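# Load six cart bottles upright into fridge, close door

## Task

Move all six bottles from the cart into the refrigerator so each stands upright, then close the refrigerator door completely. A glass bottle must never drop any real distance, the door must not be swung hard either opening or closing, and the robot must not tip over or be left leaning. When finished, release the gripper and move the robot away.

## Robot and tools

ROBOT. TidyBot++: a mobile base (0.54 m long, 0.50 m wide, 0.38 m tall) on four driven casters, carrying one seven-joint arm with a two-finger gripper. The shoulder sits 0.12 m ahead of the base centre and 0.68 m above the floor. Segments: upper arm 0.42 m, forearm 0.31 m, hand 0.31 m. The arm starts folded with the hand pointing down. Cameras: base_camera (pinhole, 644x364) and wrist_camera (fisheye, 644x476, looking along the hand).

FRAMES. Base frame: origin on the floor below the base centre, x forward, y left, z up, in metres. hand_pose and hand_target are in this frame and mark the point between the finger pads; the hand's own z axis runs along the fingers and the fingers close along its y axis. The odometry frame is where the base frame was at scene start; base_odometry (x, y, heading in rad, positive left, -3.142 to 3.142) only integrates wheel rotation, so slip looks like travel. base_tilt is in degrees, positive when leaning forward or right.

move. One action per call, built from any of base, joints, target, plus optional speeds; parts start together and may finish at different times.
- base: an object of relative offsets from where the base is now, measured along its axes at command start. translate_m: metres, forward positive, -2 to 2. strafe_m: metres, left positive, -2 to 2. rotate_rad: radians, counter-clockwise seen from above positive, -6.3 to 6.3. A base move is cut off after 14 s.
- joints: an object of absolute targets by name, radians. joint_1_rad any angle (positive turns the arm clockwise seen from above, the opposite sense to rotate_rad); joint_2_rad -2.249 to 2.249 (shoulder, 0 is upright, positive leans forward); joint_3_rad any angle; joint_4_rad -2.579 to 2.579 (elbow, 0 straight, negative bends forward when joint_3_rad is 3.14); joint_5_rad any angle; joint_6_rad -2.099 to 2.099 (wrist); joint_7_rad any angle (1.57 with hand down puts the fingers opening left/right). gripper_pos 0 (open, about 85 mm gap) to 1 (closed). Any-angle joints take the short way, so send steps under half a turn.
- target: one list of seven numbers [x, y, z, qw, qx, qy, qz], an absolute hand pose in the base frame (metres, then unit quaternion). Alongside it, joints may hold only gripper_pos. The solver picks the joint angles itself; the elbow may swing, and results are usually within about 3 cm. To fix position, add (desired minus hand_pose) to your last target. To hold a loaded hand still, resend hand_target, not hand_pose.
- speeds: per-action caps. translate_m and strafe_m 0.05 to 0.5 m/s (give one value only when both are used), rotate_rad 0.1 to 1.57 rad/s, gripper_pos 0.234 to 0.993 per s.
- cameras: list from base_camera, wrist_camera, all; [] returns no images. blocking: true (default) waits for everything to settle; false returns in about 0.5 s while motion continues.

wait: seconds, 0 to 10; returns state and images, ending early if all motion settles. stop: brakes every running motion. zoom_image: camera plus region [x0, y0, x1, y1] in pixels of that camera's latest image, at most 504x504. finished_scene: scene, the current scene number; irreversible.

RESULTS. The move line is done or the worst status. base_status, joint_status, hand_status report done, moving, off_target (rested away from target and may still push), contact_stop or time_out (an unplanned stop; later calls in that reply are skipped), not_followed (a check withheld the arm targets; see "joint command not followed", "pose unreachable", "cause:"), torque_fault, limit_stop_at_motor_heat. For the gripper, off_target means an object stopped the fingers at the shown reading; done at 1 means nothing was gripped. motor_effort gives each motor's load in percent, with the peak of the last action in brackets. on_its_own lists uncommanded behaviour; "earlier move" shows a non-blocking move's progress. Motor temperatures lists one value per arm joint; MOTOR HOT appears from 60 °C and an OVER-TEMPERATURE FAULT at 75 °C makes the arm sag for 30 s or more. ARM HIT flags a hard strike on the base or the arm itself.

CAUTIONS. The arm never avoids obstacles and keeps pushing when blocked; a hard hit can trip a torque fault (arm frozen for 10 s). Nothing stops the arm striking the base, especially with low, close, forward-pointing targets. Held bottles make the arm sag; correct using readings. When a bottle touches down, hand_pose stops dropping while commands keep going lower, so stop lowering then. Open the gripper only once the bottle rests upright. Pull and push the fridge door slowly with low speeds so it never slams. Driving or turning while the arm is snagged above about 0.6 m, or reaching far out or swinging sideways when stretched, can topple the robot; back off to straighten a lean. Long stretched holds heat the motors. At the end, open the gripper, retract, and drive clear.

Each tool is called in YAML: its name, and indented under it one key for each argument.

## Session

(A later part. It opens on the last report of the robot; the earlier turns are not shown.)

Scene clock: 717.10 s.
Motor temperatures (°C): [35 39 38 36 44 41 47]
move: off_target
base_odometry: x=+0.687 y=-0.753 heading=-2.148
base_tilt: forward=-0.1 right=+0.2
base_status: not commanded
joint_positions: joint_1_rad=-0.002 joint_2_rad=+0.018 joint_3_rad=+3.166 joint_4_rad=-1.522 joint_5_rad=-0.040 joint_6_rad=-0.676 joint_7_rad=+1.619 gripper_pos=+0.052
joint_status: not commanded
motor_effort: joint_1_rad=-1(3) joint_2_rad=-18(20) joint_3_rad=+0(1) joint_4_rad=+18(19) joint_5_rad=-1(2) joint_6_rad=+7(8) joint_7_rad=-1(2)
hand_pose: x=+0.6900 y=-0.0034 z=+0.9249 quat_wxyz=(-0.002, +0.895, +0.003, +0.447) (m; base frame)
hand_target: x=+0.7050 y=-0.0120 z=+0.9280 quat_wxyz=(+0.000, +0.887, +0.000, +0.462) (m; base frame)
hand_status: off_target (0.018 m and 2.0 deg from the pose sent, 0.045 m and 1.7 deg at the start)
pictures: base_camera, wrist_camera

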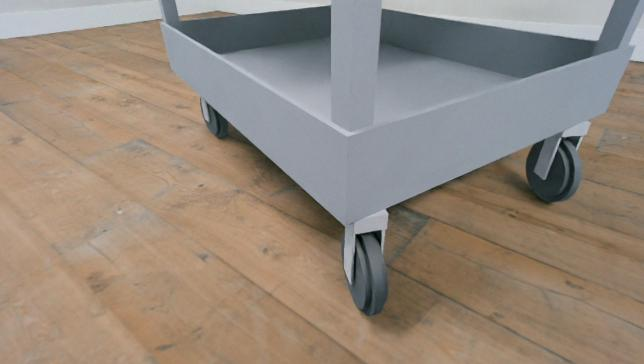

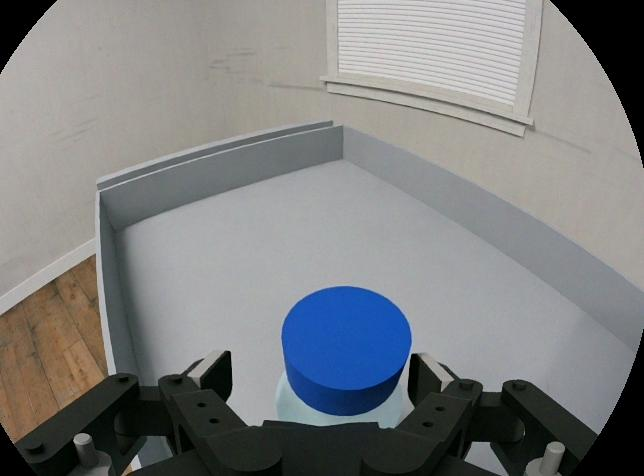

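move:
  target: [0.715, -0.026, 0.922, 0, 0.887, 0, 0.462]

Scene clock: 719.40 s.
Motor temperatures (°C): [35 39 38 36 44 41 47]
move: off_target
base_odometry: x=+0.687 y=-0.753 heading=-2.148
base_tilt: forward=-0.1 right=+0.2
base_status: not commanded
joint_positions: joint_1_rad=+0.023 joint_2_rad=+0.036 joint_3_rad=+3.168 joint_4_rad=-1.520 joint_5_rad=-0.093 joint_6_rad=-0.662 joint_7_rad=+1.683 gripper_pos=+0.052
joint_status: not commanded
motor_effort: joint_1_rad=-2(2) joint_2_rad=-19(20) joint_3_rad=+0(1) joint_4_rad=+18(19) joint_5_rad=-2(2) joint_6_rad=+7(8) joint_7_rad=-2(2)
hand_pose: x=+0.6974 y=-0.0089 z=+0.9200 quat_wxyz=(-0.006, +0.895, +0.008, +0.447) (m; base frame)
hand_target: x=+0.7150 y=-0.0260 z=+0.9220 quat_wxyz=(+0.000, +0.887, +0.000, +0.462) (m; base frame)
hand_status: off_target (0.025 m and 2.2 deg from the pose sent, 0.034 m and 2.0 deg at the start)
pictures: base_camera, wrist_camera

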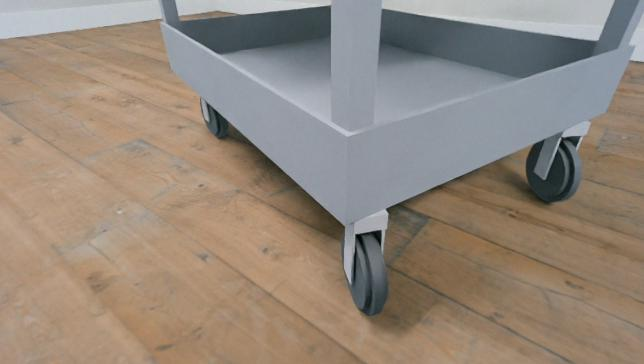

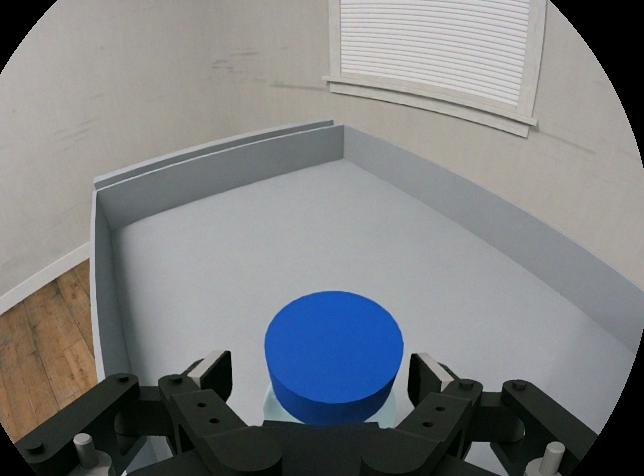

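move:
  target: [0.717, -0.034, 0.922, 0, 0.887, 0, 0.462]

Scene clock: 721.37 s.
Motor temperatures (°C): [35 39 38 36 44 41 47]
move: off_target
base_odometry: x=+0.687 y=-0.753 heading=-2.148
base_tilt: forward=-0.1 right=+0.2
base_status: not commanded
joint_positions: joint_1_rad=+0.040 joint_2_rad=+0.039 joint_3_rad=+3.169 joint_4_rad=-1.516 joint_5_rad=-0.125 joint_6_rad=-0.662 joint_7_rad=+1.721 gripper_pos=+0.052
joint_status: not commanded
motor_effort: joint_1_rad=-2(3) joint_2_rad=-19(19) joint_3_rad=+0(1) joint_4_rad=+18(18) joint_5_rad=-1(2) joint_6_rad=+7(8) joint_7_rad=-1(2)
hand_pose: x=+0.6991 y=-0.0139 z=+0.9211 quat_wxyz=(-0.007, +0.894, +0.010, +0.448) (m; base frame)
hand_target: x=+0.7170 y=-0.0340 z=+0.9220 quat_wxyz=(+0.000, +0.887, +0.000, +0.462) (m; base frame)
hand_status: off_target (0.027 m and 2.2 deg from the pose sent, 0.032 m and 2.2 deg at the start)
pictures: base_camera, wrist_camera

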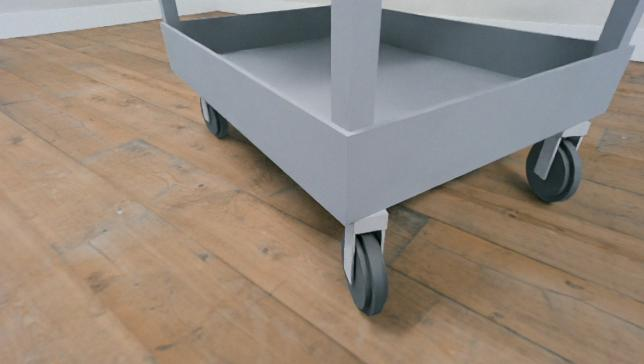

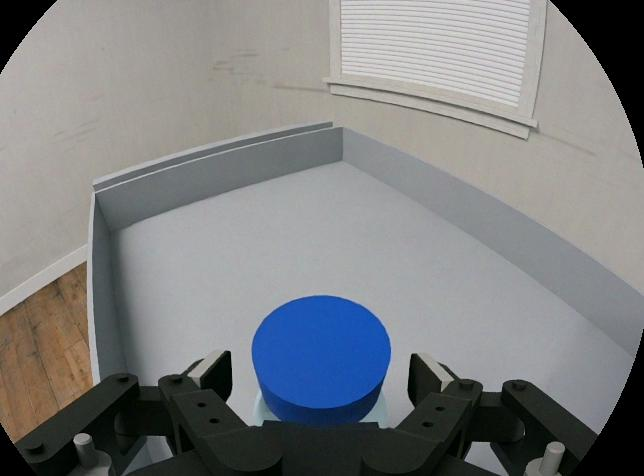

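Perfect.

move:
  joints: {"gripper_pos": 0.6}
  speeds: {"gripper_pos": 0.234}
  cameras: []

move:
  target: [0.69, -0.025, 0.97, 0, 0.887, 0, 0.462]
  cameras: ["wrist_camera"]

move:
  target: [0.65, -0.01, 1.08, 0, 0.887, 0, 0.462]
  cameras: ["wrist_camera"]

Scene clock: 727.10 s.
Motor temperatures (°C): [35 39 38 36 44 41 47]
move: off_target
base_odometry: x=+0.687 y=-0.753 heading=-2.148
base_tilt: forward=-0.2 right=+0.2
base_status: not commanded
joint_positions: joint_1_rad=+0.040 joint_2_rad=+0.039 joint_3_rad=+3.169 joint_4_rad=-1.515 joint_5_rad=-0.125 joint_6_rad=-0.662 joint_7_rad=+1.721 gripper_pos=+0.419
joint_status: gripper_pos off_target (ended at +0.419, target +0.600)
motor_effort: joint_1_rad=-2(2) joint_2_rad=-18(19) joint_3_rad=+0(1) joint_4_rad=+18(18) joint_5_rad=-2(2) joint_6_rad=+7(8) joint_7_rad=-2(2)
hand_pose: x=+0.6992 y=-0.0140 z=+0.9214 quat_wxyz=(-0.007, +0.894, +0.010, +0.449) (m; base frame)
hand_target: x=+0.7170 y=-0.0340 z=+0.9220 quat_wxyz=(+0.000, +0.887, +0.000, +0.462) (m; base frame)
hand_status: not commanded
pictures: none
No camera images: "cameras" was empty.

Scene clock: 728.00 s.
Motor temperatures (°C): [35 39 38 36 44 41 47]
move: off_target
base_odometry: x=+0.687 y=-0.753 heading=-2.148
base_tilt: forward=-0.1 right=+0.2
base_status: not commanded
joint_positions: joint_1_rad=+0.039 joint_2_rad=+0.041 joint_3_rad=+3.182 joint_4_rad=-1.441 joint_5_rad=-0.118 joint_6_rad=-0.731 joint_7_rad=+1.711 gripper_pos=+0.419
joint_status: not commanded
motor_effort: joint_1_rad=-2(2) joint_2_rad=-22(24) joint_3_rad=+0(1) joint_4_rad=+21(22) joint_5_rad=-2(2) joint_6_rad=+10(10) joint_7_rad=-1(2)
hand_pose: x=+0.6992 y=-0.0194 z=+0.9456 quat_wxyz=(-0.005, +0.893, +0.006, +0.451) (m; base frame)
hand_target: x=+0.6900 y=-0.0250 z=+0.9700 quat_wxyz=(+0.000, +0.887, +0.000, +0.462) (m; base frame)
hand_status: off_target (0.027 m and 1.7 deg from the pose sent, 0.051 m and 2.2 deg at the start)
pictures: wrist_camera

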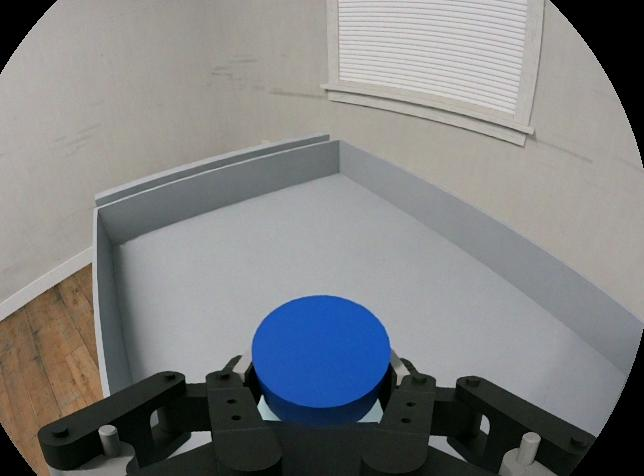

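Scene clock: 729.80 s.
Motor temperatures (°C): [35 39 38 36 44 41 47]
move: off_target
base_odometry: x=+0.687 y=-0.753 heading=-2.148
base_tilt: forward=-0.1 right=+0.2
base_status: not commanded
joint_positions: joint_1_rad=+0.022 joint_2_rad=+0.041 joint_3_rad=+3.182 joint_4_rad=-1.076 joint_5_rad=-0.075 joint_6_rad=-1.079 joint_7_rad=+1.655 gripper_pos=+0.419
joint_status: not commanded
motor_effort: joint_1_rad=-2(2) joint_2_rad=-20(23) joint_3_rad=+1(1) joint_4_rad=+19(22) joint_5_rad=-2(2) joint_6_rad=+10(11) joint_7_rad=-1(2)
hand_pose: x=+0.6715 y=-0.0116 z=+1.0586 quat_wxyz=(-0.003, +0.890, +0.010, +0.457) (m; base frame)
hand_target: x=+0.6500 y=-0.0100 z=+1.0800 quat_wxyz=(+0.000, +0.887, +0.000, +0.462) (m; base frame)
hand_status: off_target (0.030 m and 1.3 deg from the pose sent, 0.143 m and 1.7 deg at the start)
pictures: wrist_camera

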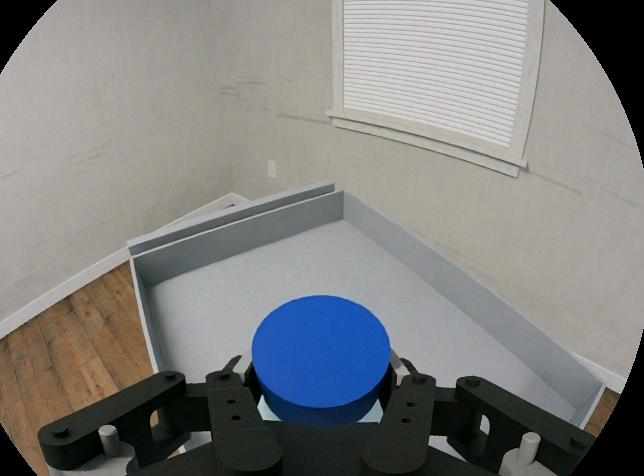

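move:
  base: {"translate_m": -0.3}
  target: [0.58, 0, 1.08, 0, 0.887, 0, 0.462]

Scene clock: 747.53 s.
Motor temperatures (°C): [35 39 38 36 44 41 47]
move: off_target
base_odometry: x=+0.851 y=-0.501 heading=-2.149
base_tilt: forward=-0.1 right=+0.2
base_status: done
joint_positions: joint_1_rad=+0.009 joint_2_rad=-0.138 joint_3_rad=+3.180 joint_4_rad=-1.176 joint_5_rad=-0.034 joint_6_rad=-1.102 joint_7_rad=+1.615 gripper_pos=+0.419
joint_status: not commanded
motor_effort: joint_1_rad=-2(3) joint_2_rad=-14(26) joint_3_rad=+0(1) joint_4_rad=+19(21) joint_5_rad=-2(2) joint_6_rad=+11(11) joint_7_rad=-1(2)
hand_pose: x=+0.5945 y=-0.0135 z=+1.0903 quat_wxyz=(+0.002, +0.877, -0.002, +0.480) (m; base frame)
hand_target: x=+0.5800 y=+0.0000 z=+1.0800 quat_wxyz=(+0.000, +0.887, +0.000, +0.462) (m; base frame)
hand_status: off_target (0.022 m and 2.4 deg from the pose sent, 0.095 m and 1.3 deg at the start)
pictures: base_camera, wrist_camera

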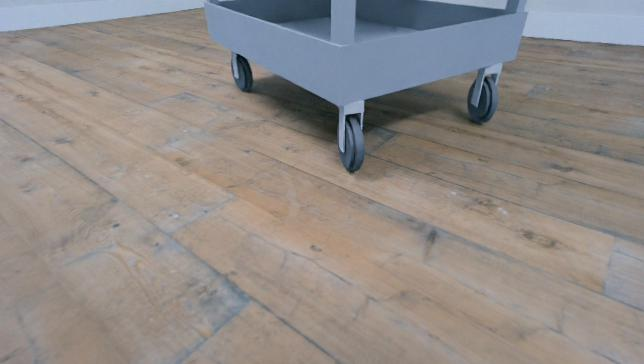

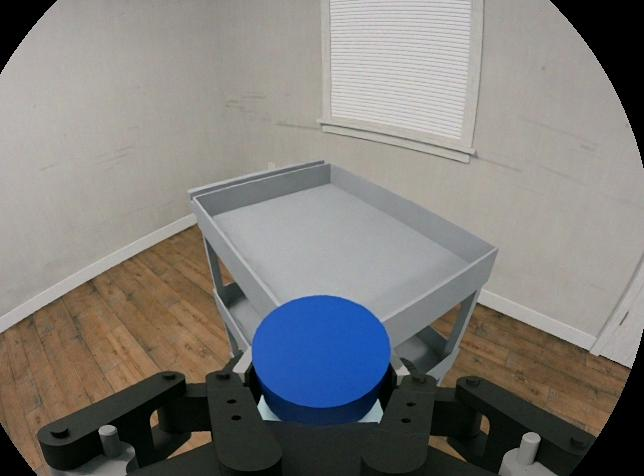

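move:
  base: {"translate_m": -0.111, "strafe_m": 0.016, "rotate_rad": 2.469}
  target: [0.54, 0, 0.77, 0, 0.876, 0, 0.482]

move:
  cameras: ["base_camera", "wrist_camera"]

Scene clock: 753.10 s.
Motor temperatures (°C): [34 39 38 36 44 41 47]
move: off_target
base_odometry: x=+0.925 y=-0.417 heading=+0.320
base_tilt: forward=-0.2 right=+0.2
base_status: done
joint_positions: joint_1_rad=+0.003 joint_2_rad=-0.243 joint_3_rad=+3.164 joint_4_rad=-2.337 joint_5_rad=-0.021 joint_6_rad=-0.142 joint_7_rad=+1.615 gripper_pos=+0.419
joint_status: not commanded
motor_effort: joint_1_rad=-2(5) joint_2_rad=-10(18) joint_3_rad=+0(3) joint_4_rad=+19(21) joint_5_rad=-1(3) joint_6_rad=+10(11) joint_7_rad=-2(2)
hand_pose: x=+0.5353 y=-0.0086 z=+0.7411 quat_wxyz=(+0.007, +0.899, -0.001, +0.437) (m; base frame)
hand_target: x=+0.5400 y=+0.0000 z=+0.7700 quat_wxyz=(+0.000, +0.876, +0.000, +0.482) (m; base frame)
hand_status: off_target (0.030 m and 5.8 deg from the pose sent, 0.325 m and 0.4 deg at the start)
pictures: base_camera, wrist_camera

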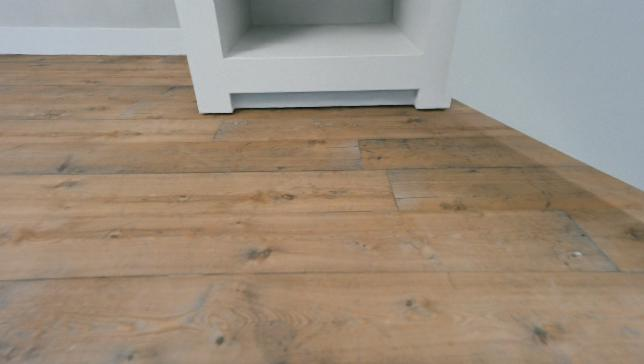

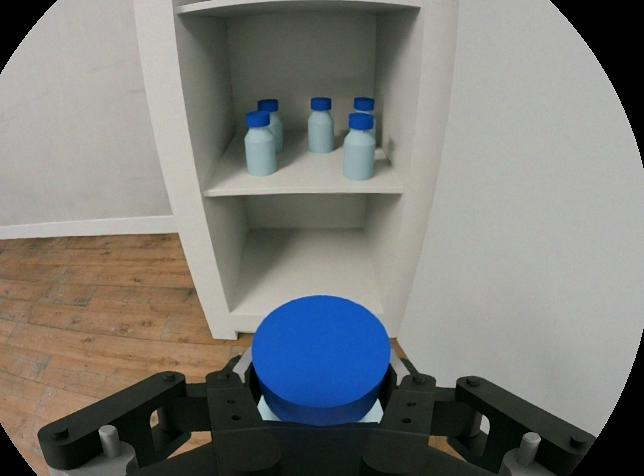

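Scene clock: 753.10 s.
Motor temperatures (°C): [34 39 38 36 44 41 47]
base_odometry: x=+0.925 y=-0.417 heading=+0.320
base_tilt: forward=-0.2 right=+0.2
base_status: done
joint_positions: joint_1_rad=+0.003 joint_2_rad=-0.243 joint_3_rad=+3.164 joint_4_rad=-2.337 joint_5_rad=-0.021 joint_6_rad=-0.142 joint_7_rad=+1.615 gripper_pos=+0.419
joint_status: not commanded
motor_effort: joint_1_rad=-2(5) joint_2_rad=-10(18) joint_3_rad=+0(3) joint_4_rad=+19(21) joint_5_rad=-1(3) joint_6_rad=+10(11) joint_7_rad=-2(2)
hand_pose: x=+0.5353 y=-0.0086 z=+0.7411 quat_wxyz=(+0.007, +0.899, -0.001, +0.437) (m; base frame)
hand_target: x=+0.5400 y=+0.0000 z=+0.7700 quat_wxyz=(+0.000, +0.876, +0.000, +0.482) (m; base frame)
hand_status: off_target (0.030 m and 5.8 deg from the pose sent, 0.325 m and 0.4 deg at the start)
pictures: base_camera, wrist_camera

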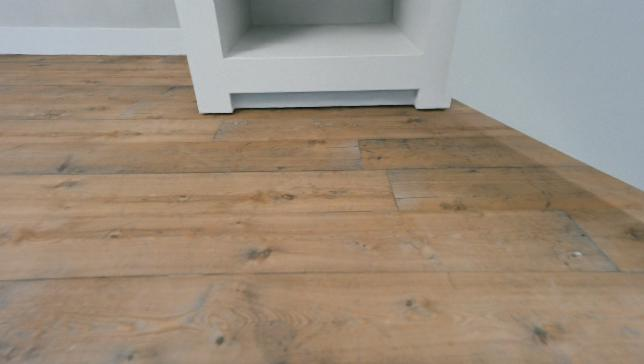

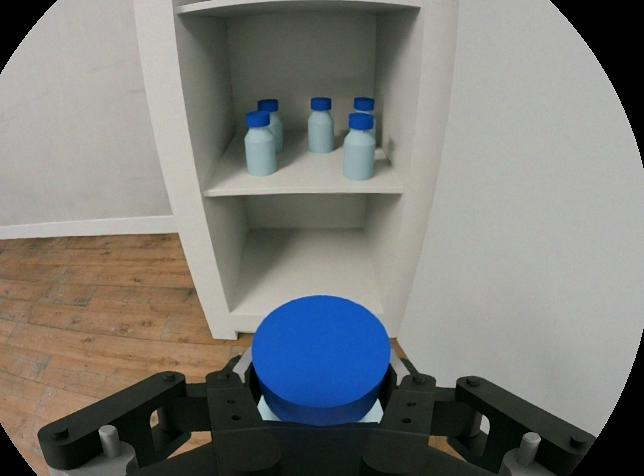

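move:
  base: {"translate_m": 0.5}
  speeds: {"translate_m": 0.35}

move:
  target: [0.62, 0.0, 0.745, 0, 0.872, 0, 0.487]

Scene clock: 757.47 s.
Motor temperatures (°C): [34 39 38 36 44 41 47]
move: done
base_odometry: x=+1.400 y=-0.260 heading=+0.321
base_tilt: forward=-0.1 right=+0.2
base_status: done
joint_positions: joint_1_rad=+0.003 joint_2_rad=-0.253 joint_3_rad=+3.164 joint_4_rad=-2.341 joint_5_rad=-0.021 joint_6_rad=-0.136 joint_7_rad=+1.615 gripper_pos=+0.419
joint_status: not commanded
motor_effort: joint_1_rad=-2(3) joint_2_rad=-10(12) joint_3_rad=+1(1) joint_4_rad=+19(20) joint_5_rad=-1(2) joint_6_rad=+10(11) joint_7_rad=-1(2)
hand_pose: x=+0.5344 y=-0.0086 z=+0.7449 quat_wxyz=(+0.007, +0.896, -0.001, +0.443) (m; base frame)
hand_target: x=+0.5400 y=+0.0000 z=+0.7700 quat_wxyz=(+0.000, +0.876, +0.000, +0.482) (m; base frame)
hand_status: not commanded
pictures: base_camera, wrist_camera

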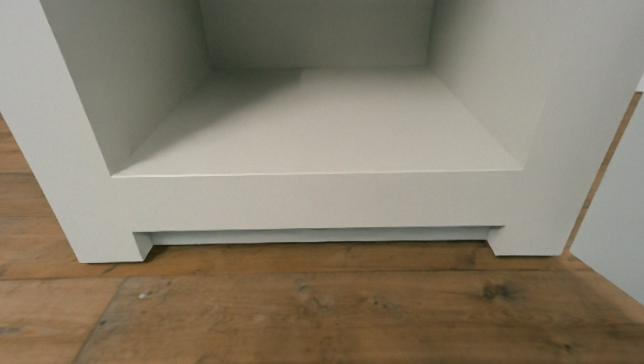

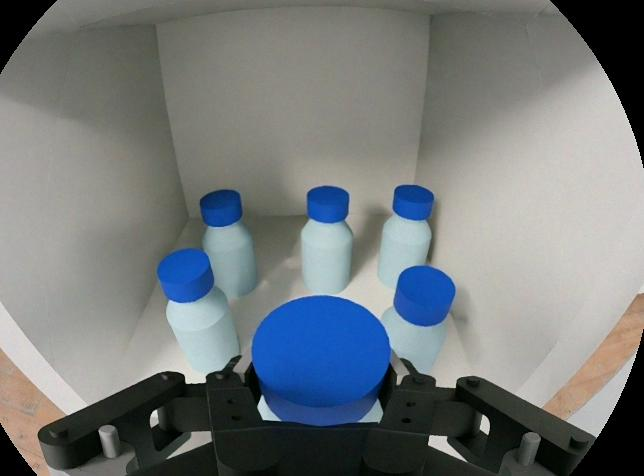

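Scene clock: 758.77 s.
Motor temperatures (°C): [34 39 38 36 44 41 47]
move: off_target
base_odometry: x=+1.400 y=-0.260 heading=+0.321
base_tilt: forward=-0.1 right=+0.2
base_status: not commanded
joint_positions: joint_1_rad=+0.003 joint_2_rad=-0.034 joint_3_rad=+3.164 joint_4_rad=-2.294 joint_5_rad=-0.002 joint_6_rad=+0.041 joint_7_rad=+1.583 gripper_pos=+0.419
joint_status: not commanded
motor_effort: joint_1_rad=-2(2) joint_2_rad=-16(17) joint_3_rad=+0(1) joint_4_rad=+17(19) joint_5_rad=-1(1) joint_6_rad=+10(10) joint_7_rad=-2(2)
hand_pose: x=+0.5956 y=-0.0110 z=+0.7144 quat_wxyz=(+0.008, +0.895, -0.007, +0.445) (m; base frame)
hand_target: x=+0.6200 y=+0.0000 z=+0.7450 quat_wxyz=(+0.000, +0.873, +0.000, +0.488) (m; base frame)
hand_status: off_target (0.041 m and 5.6 deg from the pose sent, 0.086 m and 5.8 deg at the start)
pictures: base_camera, wrist_camera

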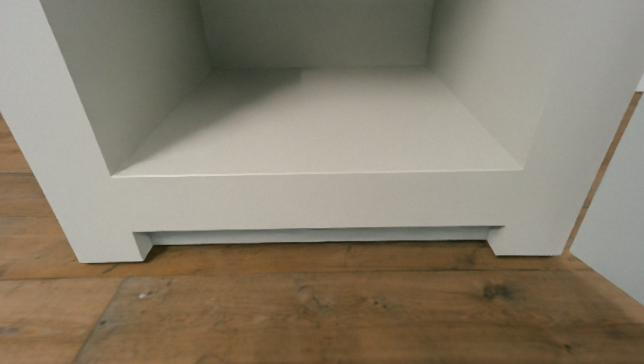

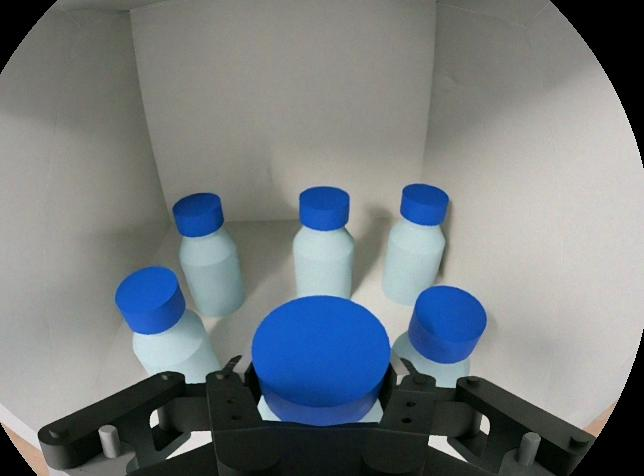

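move:
  target: [0.69, 0.028, 0.735, 0, 0.872, 0, 0.487]

move:
  target: [0.685, 0.03, 0.71, 0, 0.872, 0, 0.487]

Scene clock: 765.37 s.
Motor temperatures (°C): [34 39 38 36 44 41 47]
move: off_target
base_odometry: x=+1.400 y=-0.260 heading=+0.321
base_tilt: forward=-0.1 right=+0.2
base_status: not commanded
joint_positions: joint_1_rad=-0.290 joint_2_rad=+0.138 joint_3_rad=+3.376 joint_4_rad=-2.143 joint_5_rad=-0.183 joint_6_rad=+0.066 joint_7_rad=+1.685 gripper_pos=+0.419
joint_status: not commanded
motor_effort: joint_1_rad=-2(2) joint_2_rad=-21(22) joint_3_rad=+1(1) joint_4_rad=+17(18) joint_5_rad=+0(1) joint_6_rad=+10(10) joint_7_rad=-1(2)
hand_pose: x=+0.6658 y=+0.0304 z=+0.7082 quat_wxyz=(-0.009, +0.894, -0.001, +0.448) (m; base frame)
hand_target: x=+0.6900 y=+0.0280 z=+0.7350 quat_wxyz=(+0.000, +0.873, +0.000, +0.488) (m; base frame)
hand_status: off_target (0.036 m and 5.2 deg from the pose sent, 0.104 m and 5.6 deg at the start)
pictures: base_camera, wrist_camera

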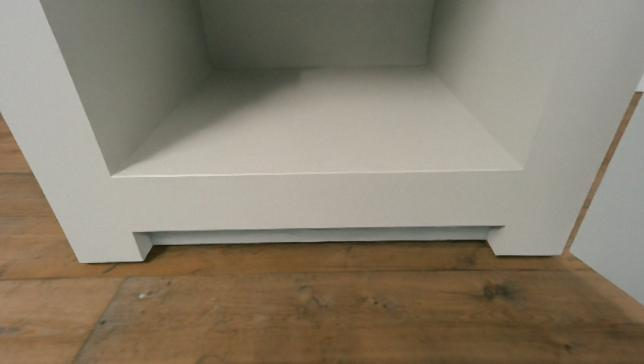

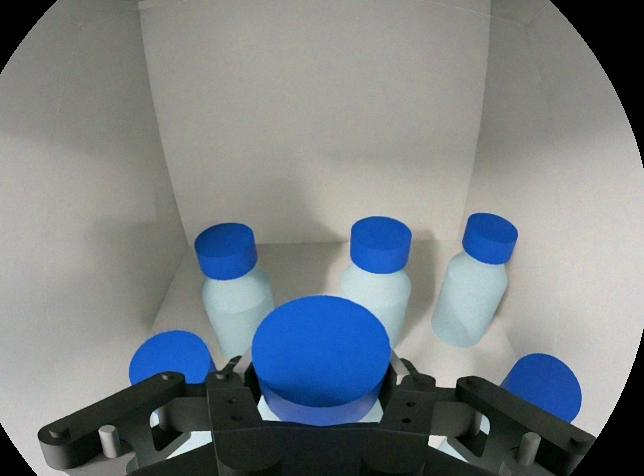

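Scene clock: 766.53 s.
Motor temperatures (°C): [34 39 38 36 44 41 47]
move: off_target
base_odometry: x=+1.400 y=-0.260 heading=+0.321
base_tilt: forward=-0.1 right=+0.2
base_status: not commanded
joint_positions: joint_1_rad=-0.258 joint_2_rad=+0.174 joint_3_rad=+3.322 joint_4_rad=-2.159 joint_5_rad=-0.184 joint_6_rad=+0.163 joint_7_rad=+1.685 gripper_pos=+0.419
joint_status: not commanded
motor_effort: joint_1_rad=-2(3) joint_2_rad=-21(23) joint_3_rad=+1(1) joint_4_rad=+17(17) joint_5_rad=+0(1) joint_6_rad=+10(11) joint_7_rad=-1(2)
hand_pose: x=+0.6764 y=+0.0376 z=+0.7040 quat_wxyz=(-0.008, +0.884, +0.006, +0.467) (m; base frame)
hand_target: x=+0.6850 y=+0.0300 z=+0.7100 quat_wxyz=(+0.000, +0.873, +0.000, +0.488) (m; base frame)
hand_status: off_target (0.013 m and 2.9 deg from the pose sent, 0.019 m and 5.2 deg at the start)
pictures: base_camera, wrist_camera

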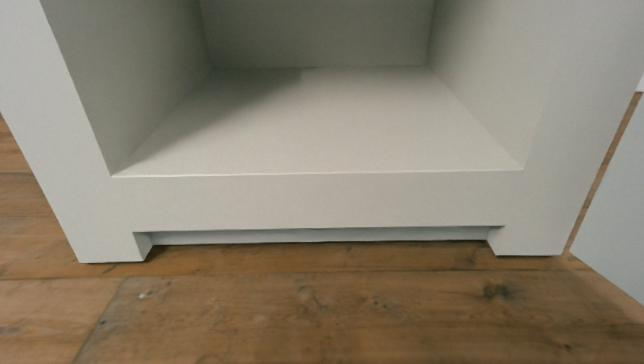

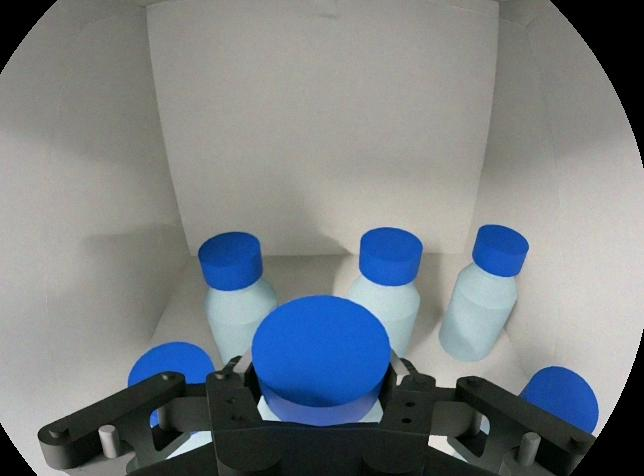

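move:
  target: [0.68, -0.008, 0.715, 0, 0.872, 0, 0.487]

Scene clock: 770.17 s.
Motor temperatures (°C): [34 39 38 36 44 41 47]
move: off_target
base_odometry: x=+1.400 y=-0.260 heading=+0.321
base_tilt: forward=-0.1 right=+0.2
base_status: not commanded
joint_positions: joint_1_rad=+0.051 joint_2_rad=+0.174 joint_3_rad=+3.116 joint_4_rad=-2.159 joint_5_rad=+0.044 joint_6_rad=+0.163 joint_7_rad=+1.554 gripper_pos=+0.419
joint_status: not commanded
motor_effort: joint_1_rad=-1(2) joint_2_rad=-22(23) joint_3_rad=+0(1) joint_4_rad=+17(17) joint_5_rad=-1(1) joint_6_rad=+10(11) joint_7_rad=-1(2)
hand_pose: x=+0.6758 y=-0.0108 z=+0.7033 quat_wxyz=(+0.007, +0.884, +0.001, +0.467) (m; base frame)
hand_target: x=+0.6800 y=-0.0080 z=+0.7150 quat_wxyz=(+0.000, +0.873, +0.000, +0.488) (m; base frame)
hand_status: off_target (0.013 m and 2.9 deg from the pose sent, 0.047 m and 2.9 deg at the start)
pictures: base_camera, wrist_camera

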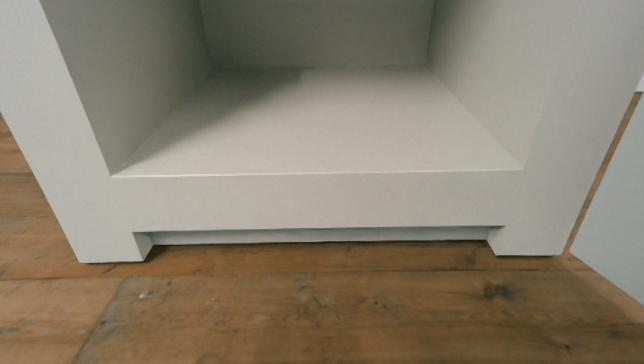

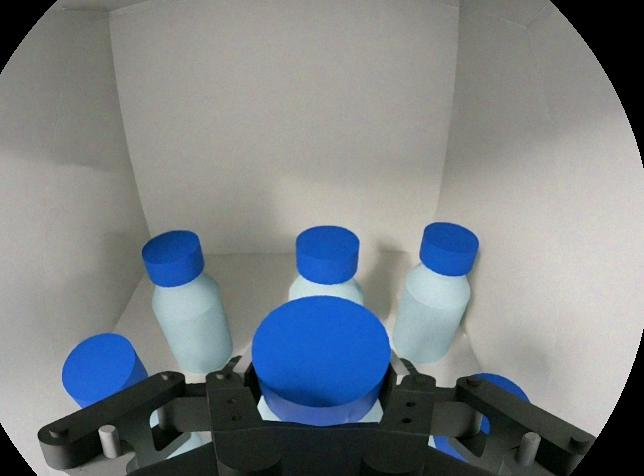

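move:
  target: [0.68, 0.012, 0.705, 0, 0.872, 0, 0.487]

Scene clock: 772.63 s.
Motor temperatures (°C): [34 39 38 36 44 41 47]
move: off_target
base_odometry: x=+1.400 y=-0.260 heading=+0.321
base_tilt: forward=-0.1 right=+0.2
base_status: not commanded
joint_positions: joint_1_rad=-0.067 joint_2_rad=+0.174 joint_3_rad=+3.180 joint_4_rad=-2.177 joint_5_rad=-0.038 joint_6_rad=+0.184 joint_7_rad=+1.582 gripper_pos=+0.419
joint_status: not commanded
motor_effort: joint_1_rad=-2(3) joint_2_rad=-22(22) joint_3_rad=+0(1) joint_4_rad=+17(17) joint_5_rad=-1(1) joint_6_rad=+10(11) joint_7_rad=-1(2)
hand_pose: x=+0.6729 y=+0.0157 z=+0.6998 quat_wxyz=(-0.007, +0.884, +0.002, +0.468) (m; base frame)
hand_target: x=+0.6800 y=+0.0120 z=+0.7050 quat_wxyz=(+0.000, +0.873, +0.000, +0.488) (m; base frame)
hand_status: off_target (0.010 m and 2.7 deg from the pose sent, 0.023 m and 2.9 deg at the start)
pictures: base_camera, wrist_camera

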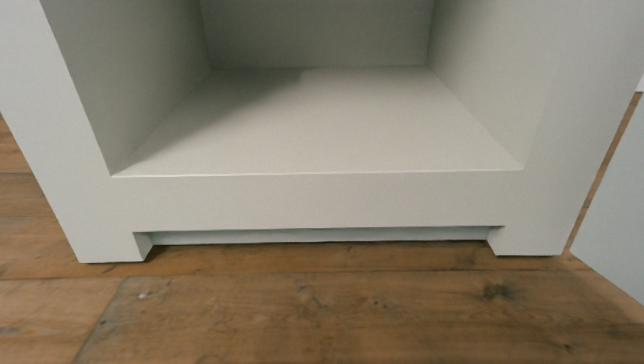

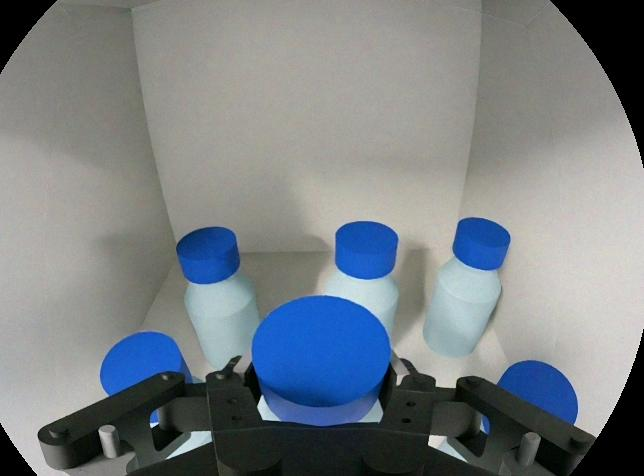

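move:
  target: [0.68, 0.006, 0.685, 0, 0.872, 0, 0.487]
  cameras: []

move:
  target: [0.68, 0.004, 0.672, 0, 0.872, 0, 0.487]
  cameras: ["wrist_camera"]

Scene clock: 777.80 s.
Motor temperatures (°C): [34 39 38 36 44 41 47]
move: off_target
base_odometry: x=+1.400 y=-0.260 heading=+0.321
base_tilt: forward=-0.1 right=+0.2
base_status: not commanded
joint_positions: joint_1_rad=-0.050 joint_2_rad=+0.221 joint_3_rad=+3.172 joint_4_rad=-2.213 joint_5_rad=-0.028 joint_6_rad=+0.267 joint_7_rad=+1.582 gripper_pos=+0.419
joint_status: not commanded
motor_effort: joint_1_rad=-1(3) joint_2_rad=-23(24) joint_3_rad=+0(1) joint_4_rad=+15(17) joint_5_rad=-1(1) joint_6_rad=+10(11) joint_7_rad=-1(2)
hand_pose: x=+0.6732 y=+0.0098 z=+0.6782 quat_wxyz=(-0.002, +0.884, +0.001, +0.468) (m; base frame)
hand_target: x=+0.6800 y=+0.0060 z=+0.6850 quat_wxyz=(+0.000, +0.873, +0.000, +0.488) (m; base frame)
hand_status: off_target (0.010 m and 2.6 deg from the pose sent, 0.019 m and 2.7 deg at the start)
pictures: none
No camera images: "cameras" was empty.

Scene clock: 778.50 s.
Motor temperatures (°C): [34 39 38 36 44 41 47]
move: off_target
base_odometry: x=+1.400 y=-0.260 heading=+0.321
base_tilt: forward=-0.1 right=+0.2
base_status: not commanded
joint_positions: joint_1_rad=-0.044 joint_2_rad=+0.250 joint_3_rad=+3.172 joint_4_rad=-2.233 joint_5_rad=-0.028 joint_6_rad=+0.320 joint_7_rad=+1.582 gripper_pos=+0.419
joint_status: not commanded
motor_effort: joint_1_rad=-1(2) joint_2_rad=-23(24) joint_3_rad=+0(1) joint_4_rad=+15(16) joint_5_rad=-1(1) joint_6_rad=+10(11) joint_7_rad=-1(1)
hand_pose: x=+0.6742 y=+0.0067 z=+0.6671 quat_wxyz=(+0.000, +0.883, -0.001, +0.470) (m; base frame)
hand_target: x=+0.6800 y=+0.0040 z=+0.6720 quat_wxyz=(+0.000, +0.873, +0.000, +0.488) (m; base frame)
hand_status: off_target (0.008 m and 2.3 deg from the pose sent, 0.011 m and 2.6 deg at the start)
pictures: wrist_camera

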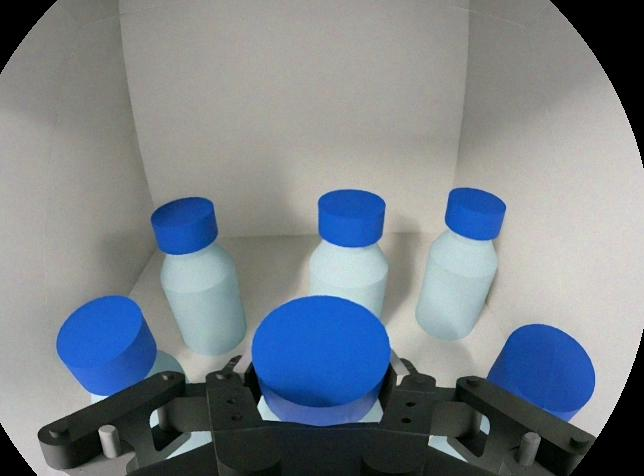

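Centered.

move:
  target: [0.68, 0.004, 0.66, 0, 0.872, 0, 0.487]
  cameras: []

move:
  target: [0.68, 0.004, 0.652, 0, 0.872, 0, 0.487]
  cameras: ["wrist_camera"]

Scene clock: 782.77 s.
Motor temperatures (°C): [34 39 38 36 44 41 47]
move: off_target
base_odometry: x=+1.400 y=-0.260 heading=+0.321
base_tilt: forward=-0.1 right=+0.2
base_status: not commanded
joint_positions: joint_1_rad=-0.044 joint_2_rad=+0.280 joint_3_rad=+3.172 joint_4_rad=-2.250 joint_5_rad=-0.028 joint_6_rad=+0.367 joint_7_rad=+1.582 gripper_pos=+0.419
joint_status: not commanded
motor_effort: joint_1_rad=-2(2) joint_2_rad=-23(24) joint_3_rad=-1(1) joint_4_rad=+14(15) joint_5_rad=-1(1) joint_6_rad=+10(11) joint_7_rad=-2(2)
hand_pose: x=+0.6746 y=+0.0064 z=+0.6553 quat_wxyz=(+0.001, +0.882, -0.001, +0.470) (m; base frame)
hand_target: x=+0.6800 y=+0.0040 z=+0.6600 quat_wxyz=(+0.000, +0.873, +0.000, +0.488) (m; base frame)
hand_status: off_target (0.008 m and 2.2 deg from the pose sent, 0.010 m and 2.3 deg at the start)
pictures: none
No camera images: "cameras" was empty.

Scene clock: 783.33 s.
Motor temperatures (°C): [34 39 38 36 44 41 47]
move: done
base_odometry: x=+1.400 y=-0.260 heading=+0.321
base_tilt: forward=-0.1 right=+0.2
base_status: not commanded
joint_positions: joint_1_rad=-0.044 joint_2_rad=+0.293 joint_3_rad=+3.172 joint_4_rad=-2.257 joint_5_rad=-0.028 joint_6_rad=+0.401 joint_7_rad=+1.582 gripper_pos=+0.419
joint_status: not commanded
motor_effort: joint_1_rad=-1(2) joint_2_rad=-22(23) joint_3_rad=+0(1) joint_4_rad=+14(14) joint_5_rad=-1(1) joint_6_rad=+10(10) joint_7_rad=-1(2)
hand_pose: x=+0.6768 y=+0.0062 z=+0.6536 quat_wxyz=(+0.001, +0.879, -0.001, +0.476) (m; base frame)
hand_target: x=+0.6800 y=+0.0040 z=+0.6520 quat_wxyz=(+0.000, +0.873, +0.000, +0.488) (m; base frame)
hand_status: done (0.004 m and 1.5 deg from the pose sent, 0.007 m and 2.2 deg at the start)
pictures: wrist_camera

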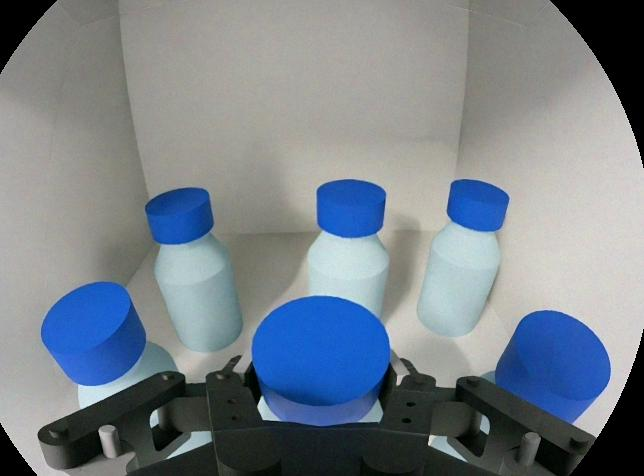

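move:
  target: [0.68, 0.004, 0.654, 0, 0.9, 0, 0.436]
  cameras: ["wrist_camera"]

Scene clock: 788.83 s.
Motor temperatures (°C): [34 39 38 36 44 41 47]
move: done
base_odometry: x=+1.400 y=-0.260 heading=+0.321
base_tilt: forward=-0.1 right=+0.2
base_status: not commanded
joint_positions: joint_1_rad=-0.041 joint_2_rad=+0.292 joint_3_rad=+3.172 joint_4_rad=-2.178 joint_5_rad=-0.028 joint_6_rad=+0.256 joint_7_rad=+1.582 gripper_pos=+0.419
joint_status: not commanded
motor_effort: joint_1_rad=-2(4) joint_2_rad=-20(22) joint_3_rad=-1(2) joint_4_rad=+13(14) joint_5_rad=-1(1) joint_6_rad=+8(10) joint_7_rad=-2(2)
hand_pose: x=+0.6851 y=+0.0056 z=+0.6520 quat_wxyz=(+0.001, +0.894, -0.002, +0.448) (m; base frame)
hand_target: x=+0.6800 y=+0.0040 z=+0.6540 quat_wxyz=(+0.000, +0.900, +0.000, +0.436) (m; base frame)
hand_status: done (0.006 m and 1.5 deg from the pose sent, 0.004 m and 5.2 deg at the start)
pictures: wrist_camera

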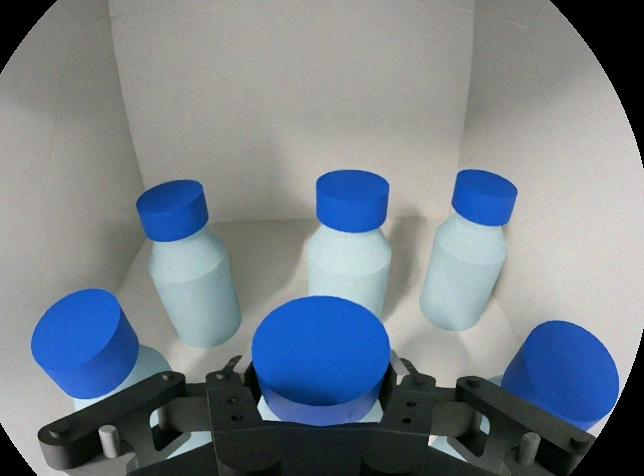

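move:
  target: [0.676, 0.004, 0.647, 0, 0.9, 0, 0.436]
  cameras: []

move:
  target: [0.676, 0.004, 0.641, 0, 0.9, 0, 0.436]
  cameras: []

Scene clock: 792.47 s.
Motor temperatures (°C): [34 39 38 36 44 41 47]
move: done
base_odometry: x=+1.399 y=-0.260 heading=+0.321
base_tilt: forward=-0.1 right=+0.2
base_status: not commanded
joint_positions: joint_1_rad=-0.041 joint_2_rad=+0.291 joint_3_rad=+3.172 joint_4_rad=-2.179 joint_5_rad=-0.028 joint_6_rad=+0.256 joint_7_rad=+1.582 gripper_pos=+0.419
joint_status: not commanded
motor_effort: joint_1_rad=-2(3) joint_2_rad=-20(20) joint_3_rad=-1(1) joint_4_rad=+13(13) joint_5_rad=+0(1) joint_6_rad=+7(8) joint_7_rad=-2(2)
hand_pose: x=+0.6847 y=+0.0055 z=+0.6518 quat_wxyz=(+0.001, +0.894, -0.002, +0.447) (m; base frame)
hand_target: x=+0.6760 y=+0.0040 z=+0.6470 quat_wxyz=(+0.000, +0.900, +0.000, +0.436) (m; base frame)
hand_status: done (0.010 m and 1.5 deg from the pose sent, 0.011 m and 1.5 deg at the start)
pictures: none
No camera images: "cameras" was empty.

Scene clock: 793.00 s.
Motor temperatures (°C): [34 39 38 36 44 41 47]
move: off_target
base_odometry: x=+1.399 y=-0.260 heading=+0.321
base_tilt: forward=-0.1 right=+0.2
base_status: not commanded
joint_positions: joint_1_rad=-0.041 joint_2_rad=+0.291 joint_3_rad=+3.172 joint_4_rad=-2.179 joint_5_rad=-0.028 joint_6_rad=+0.256 joint_7_rad=+1.582 gripper_pos=+0.419
joint_status: not commanded
motor_effort: joint_1_rad=-2(3) joint_2_rad=-19(20) joint_3_rad=-1(2) joint_4_rad=+12(13) joint_5_rad=-1(1) joint_6_rad=+6(7) joint_7_rad=-1(2)
hand_pose: x=+0.6846 y=+0.0055 z=+0.6517 quat_wxyz=(+0.001, +0.894, -0.002, +0.447) (m; base frame)
hand_target: x=+0.6760 y=+0.0040 z=+0.6410 quat_wxyz=(+0.000, +0.900, +0.000, +0.436) (m; base frame)
hand_status: off_target (0.014 m and 1.4 deg from the pose sent, 0.014 m and 1.5 deg at the start)
pictures: none
No camera images: "cameras" was empty.

Resting on the shelf. Relieve and open.

move:
  target: [0.682, 0.004, 0.651, 0, 0.9, 0, 0.436]
  cameras: []

move:
  joints: {"gripper_pos": 0.24}
  speeds: {"gripper_pos": 0.234}
  cameras: ["wrist_camera"]

Scene clock: 801.80 s.
Motor temperatures (°C): [34 39 38 36 44 41 47]
move: done
base_odometry: x=+1.399 y=-0.260 heading=+0.321
base_tilt: forward=-0.1 right=+0.2
base_status: not commanded
joint_positions: joint_1_rad=-0.040 joint_2_rad=+0.291 joint_3_rad=+3.172 joint_4_rad=-2.170 joint_5_rad=-0.028 joint_6_rad=+0.240 joint_7_rad=+1.582 gripper_pos=+0.419
joint_status: not commanded
motor_effort: joint_1_rad=-3(3) joint_2_rad=-20(20) joint_3_rad=-1(1) joint_4_rad=+13(13) joint_5_rad=-1(1) joint_6_rad=+7(8) joint_7_rad=-1(2)
hand_pose: x=+0.6858 y=+0.0054 z=+0.6522 quat_wxyz=(+0.001, +0.896, -0.002, +0.444) (m; base frame)
hand_target: x=+0.6820 y=+0.0040 z=+0.6510 quat_wxyz=(+0.000, +0.900, +0.000, +0.436) (m; base frame)
hand_status: done (0.004 m and 1.1 deg from the pose sent, 0.003 m and 1.4 deg at the start)
pictures: none
No camera images: "cameras" was empty.

Scene clock: 803.67 s.
Motor temperatures (°C): [34 39 38 36 44 41 47]
move: done
base_odometry: x=+1.399 y=-0.260 heading=+0.321
base_tilt: forward=-0.1 right=+0.2
base_status: not commanded
joint_positions: joint_1_rad=-0.040 joint_2_rad=+0.291 joint_3_rad=+3.172 joint_4_rad=-2.169 joint_5_rad=-0.028 joint_6_rad=+0.240 joint_7_rad=+1.582 gripper_pos=+0.239
joint_status: all done
motor_effort: joint_1_rad=-1(3) joint_2_rad=-21(25) joint_3_rad=+0(1) joint_4_rad=+13(15) joint_5_rad=-1(1) joint_6_rad=+7(10) joint_7_rad=-1(2)
hand_pose: x=+0.6861 y=+0.0056 z=+0.6523 quat_wxyz=(+0.001, +0.896, -0.002, +0.445) (m; base frame)
hand_target: x=+0.6820 y=+0.0040 z=+0.6510 quat_wxyz=(+0.000, +0.900, +0.000, +0.436) (m; base frame)
hand_status: not commanded
pictures: wrist_camera

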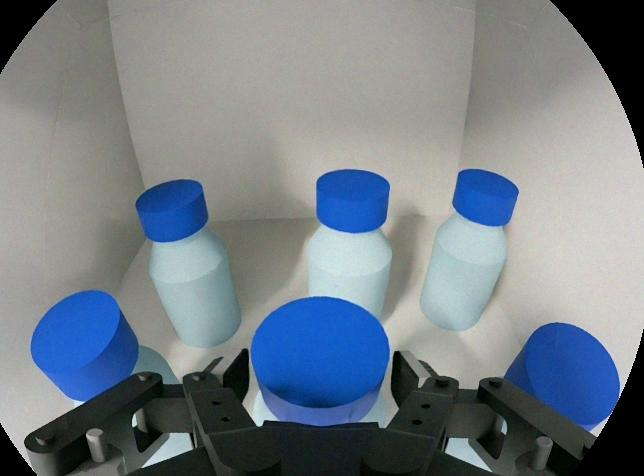

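move:
  target: [0.64, 0.002, 0.685, 0, 0.9, 0, 0.436]
  cameras: ["wrist_camera"]

move:
  target: [0.57, 0.0, 0.74, 0, 0.896, 0, 0.444]
  cameras: ["wrist_camera"]

Scene clock: 808.17 s.
Motor temperatures (°C): [34 39 38 36 44 41 47]
move: off_target
base_odometry: x=+1.399 y=-0.260 heading=+0.321
base_tilt: forward=-0.1 right=+0.2
base_status: not commanded
joint_positions: joint_1_rad=-0.039 joint_2_rad=+0.152 joint_3_rad=+3.172 joint_4_rad=-2.199 joint_5_rad=-0.028 joint_6_rad=+0.174 joint_7_rad=+1.582 gripper_pos=+0.239
joint_status: not commanded
motor_effort: joint_1_rad=-2(2) joint_2_rad=-18(23) joint_3_rad=+0(0) joint_4_rad=+14(14) joint_5_rad=-1(1) joint_6_rad=+7(8) joint_7_rad=-1(2)
hand_pose: x=+0.6625 y=+0.0049 z=+0.6996 quat_wxyz=(-0.002, +0.886, -0.004, +0.464) (m; base frame)
hand_target: x=+0.6400 y=+0.0020 z=+0.6850 quat_wxyz=(+0.000, +0.900, +0.000, +0.436) (m; base frame)
hand_status: off_target (0.027 m and 3.7 deg from the pose sent, 0.057 m and 1.1 deg at the start)
pictures: wrist_camera

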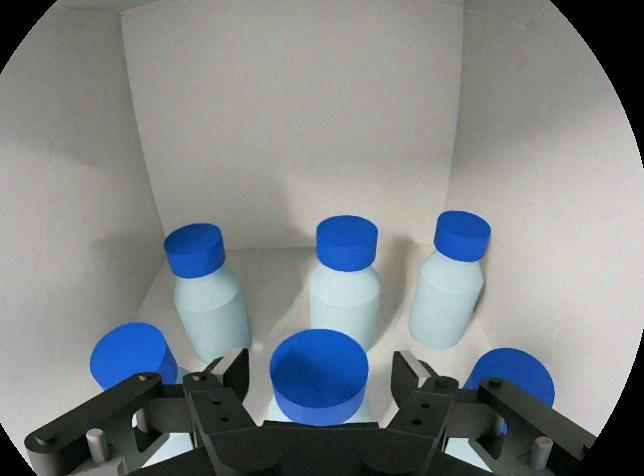

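Scene clock: 809.50 s.
Motor temperatures (°C): [34 39 38 36 44 41 47]
move: off_target
base_odometry: x=+1.399 y=-0.260 heading=+0.321
base_tilt: forward=-0.1 right=+0.2
base_status: not commanded
joint_positions: joint_1_rad=-0.039 joint_2_rad=-0.125 joint_3_rad=+3.172 joint_4_rad=-2.259 joint_5_rad=-0.028 joint_6_rad=-0.017 joint_7_rad=+1.582 gripper_pos=+0.239
joint_status: not commanded
motor_effort: joint_1_rad=-1(2) joint_2_rad=-11(19) joint_3_rad=+0(1) joint_4_rad=+16(16) joint_5_rad=-1(1) joint_6_rad=+8(8) joint_7_rad=-1(2)
hand_pose: x=+0.5932 y=+0.0055 z=+0.7611 quat_wxyz=(-0.008, +0.880, -0.004, +0.476) (m; base frame)
hand_target: x=+0.5700 y=+0.0000 z=+0.7400 quat_wxyz=(+0.000, +0.896, +0.000, +0.444) (m; base frame)
hand_status: off_target (0.032 m and 4.2 deg from the pose sent, 0.101 m and 2.6 deg at the start)
pictures: wrist_camera

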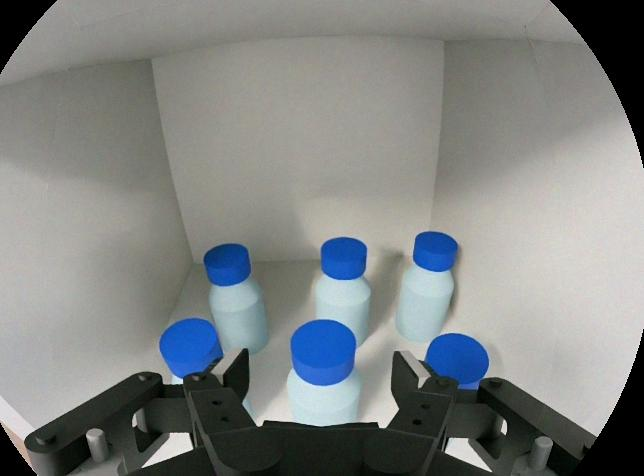

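move:
  base: {"translate_m": -0.72}
  joints: {"gripper_pos": 1.0}
  target: [0.54, 0, 0.8, 0, 0.887, 0, 0.462]

Scene clock: 830.03 s.
Motor temperatures (°C): [34 39 38 35 44 41 47]
move: off_target
base_odometry: x=+0.716 y=-0.487 heading=+0.322
base_tilt: forward=-0.2 right=+0.2
base_status: done
joint_positions: joint_1_rad=-0.032 joint_2_rad=-0.307 joint_3_rad=+3.169 joint_4_rad=-2.233 joint_5_rad=-0.028 joint_6_rad=-0.217 joint_7_rad=+1.582 gripper_pos=+1.000
joint_status: all done
motor_effort: joint_1_rad=-1(2) joint_2_rad=-7(14) joint_3_rad=+1(1) joint_4_rad=+17(18) joint_5_rad=-1(2) joint_6_rad=+8(8) joint_7_rad=-1(2)
hand_pose: x=+0.5486 y=+0.0046 z=+0.8054 quat_wxyz=(-0.012, +0.878, -0.005, +0.479) (m; base frame)
hand_target: x=+0.5400 y=+0.0000 z=+0.8000 quat_wxyz=(+0.000, +0.887, +0.000, +0.462) (m; base frame)
hand_status: off_target (0.011 m and 2.7 deg from the pose sent, 0.066 m and 2.1 deg at the start)
pictures: base_camera, wrist_camera

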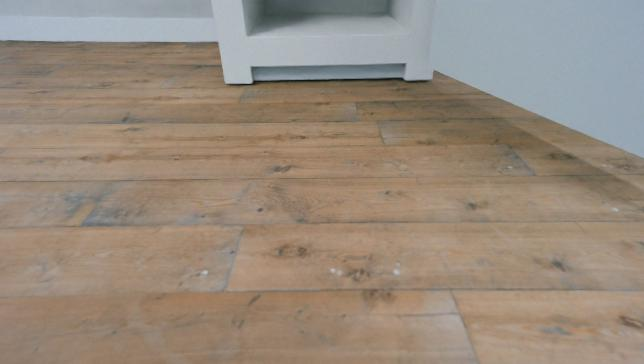

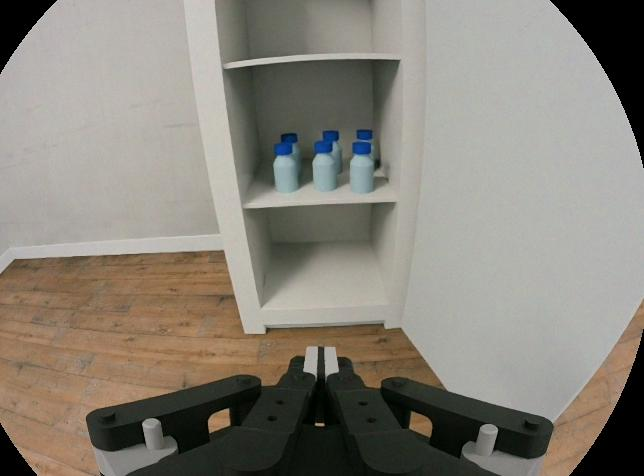

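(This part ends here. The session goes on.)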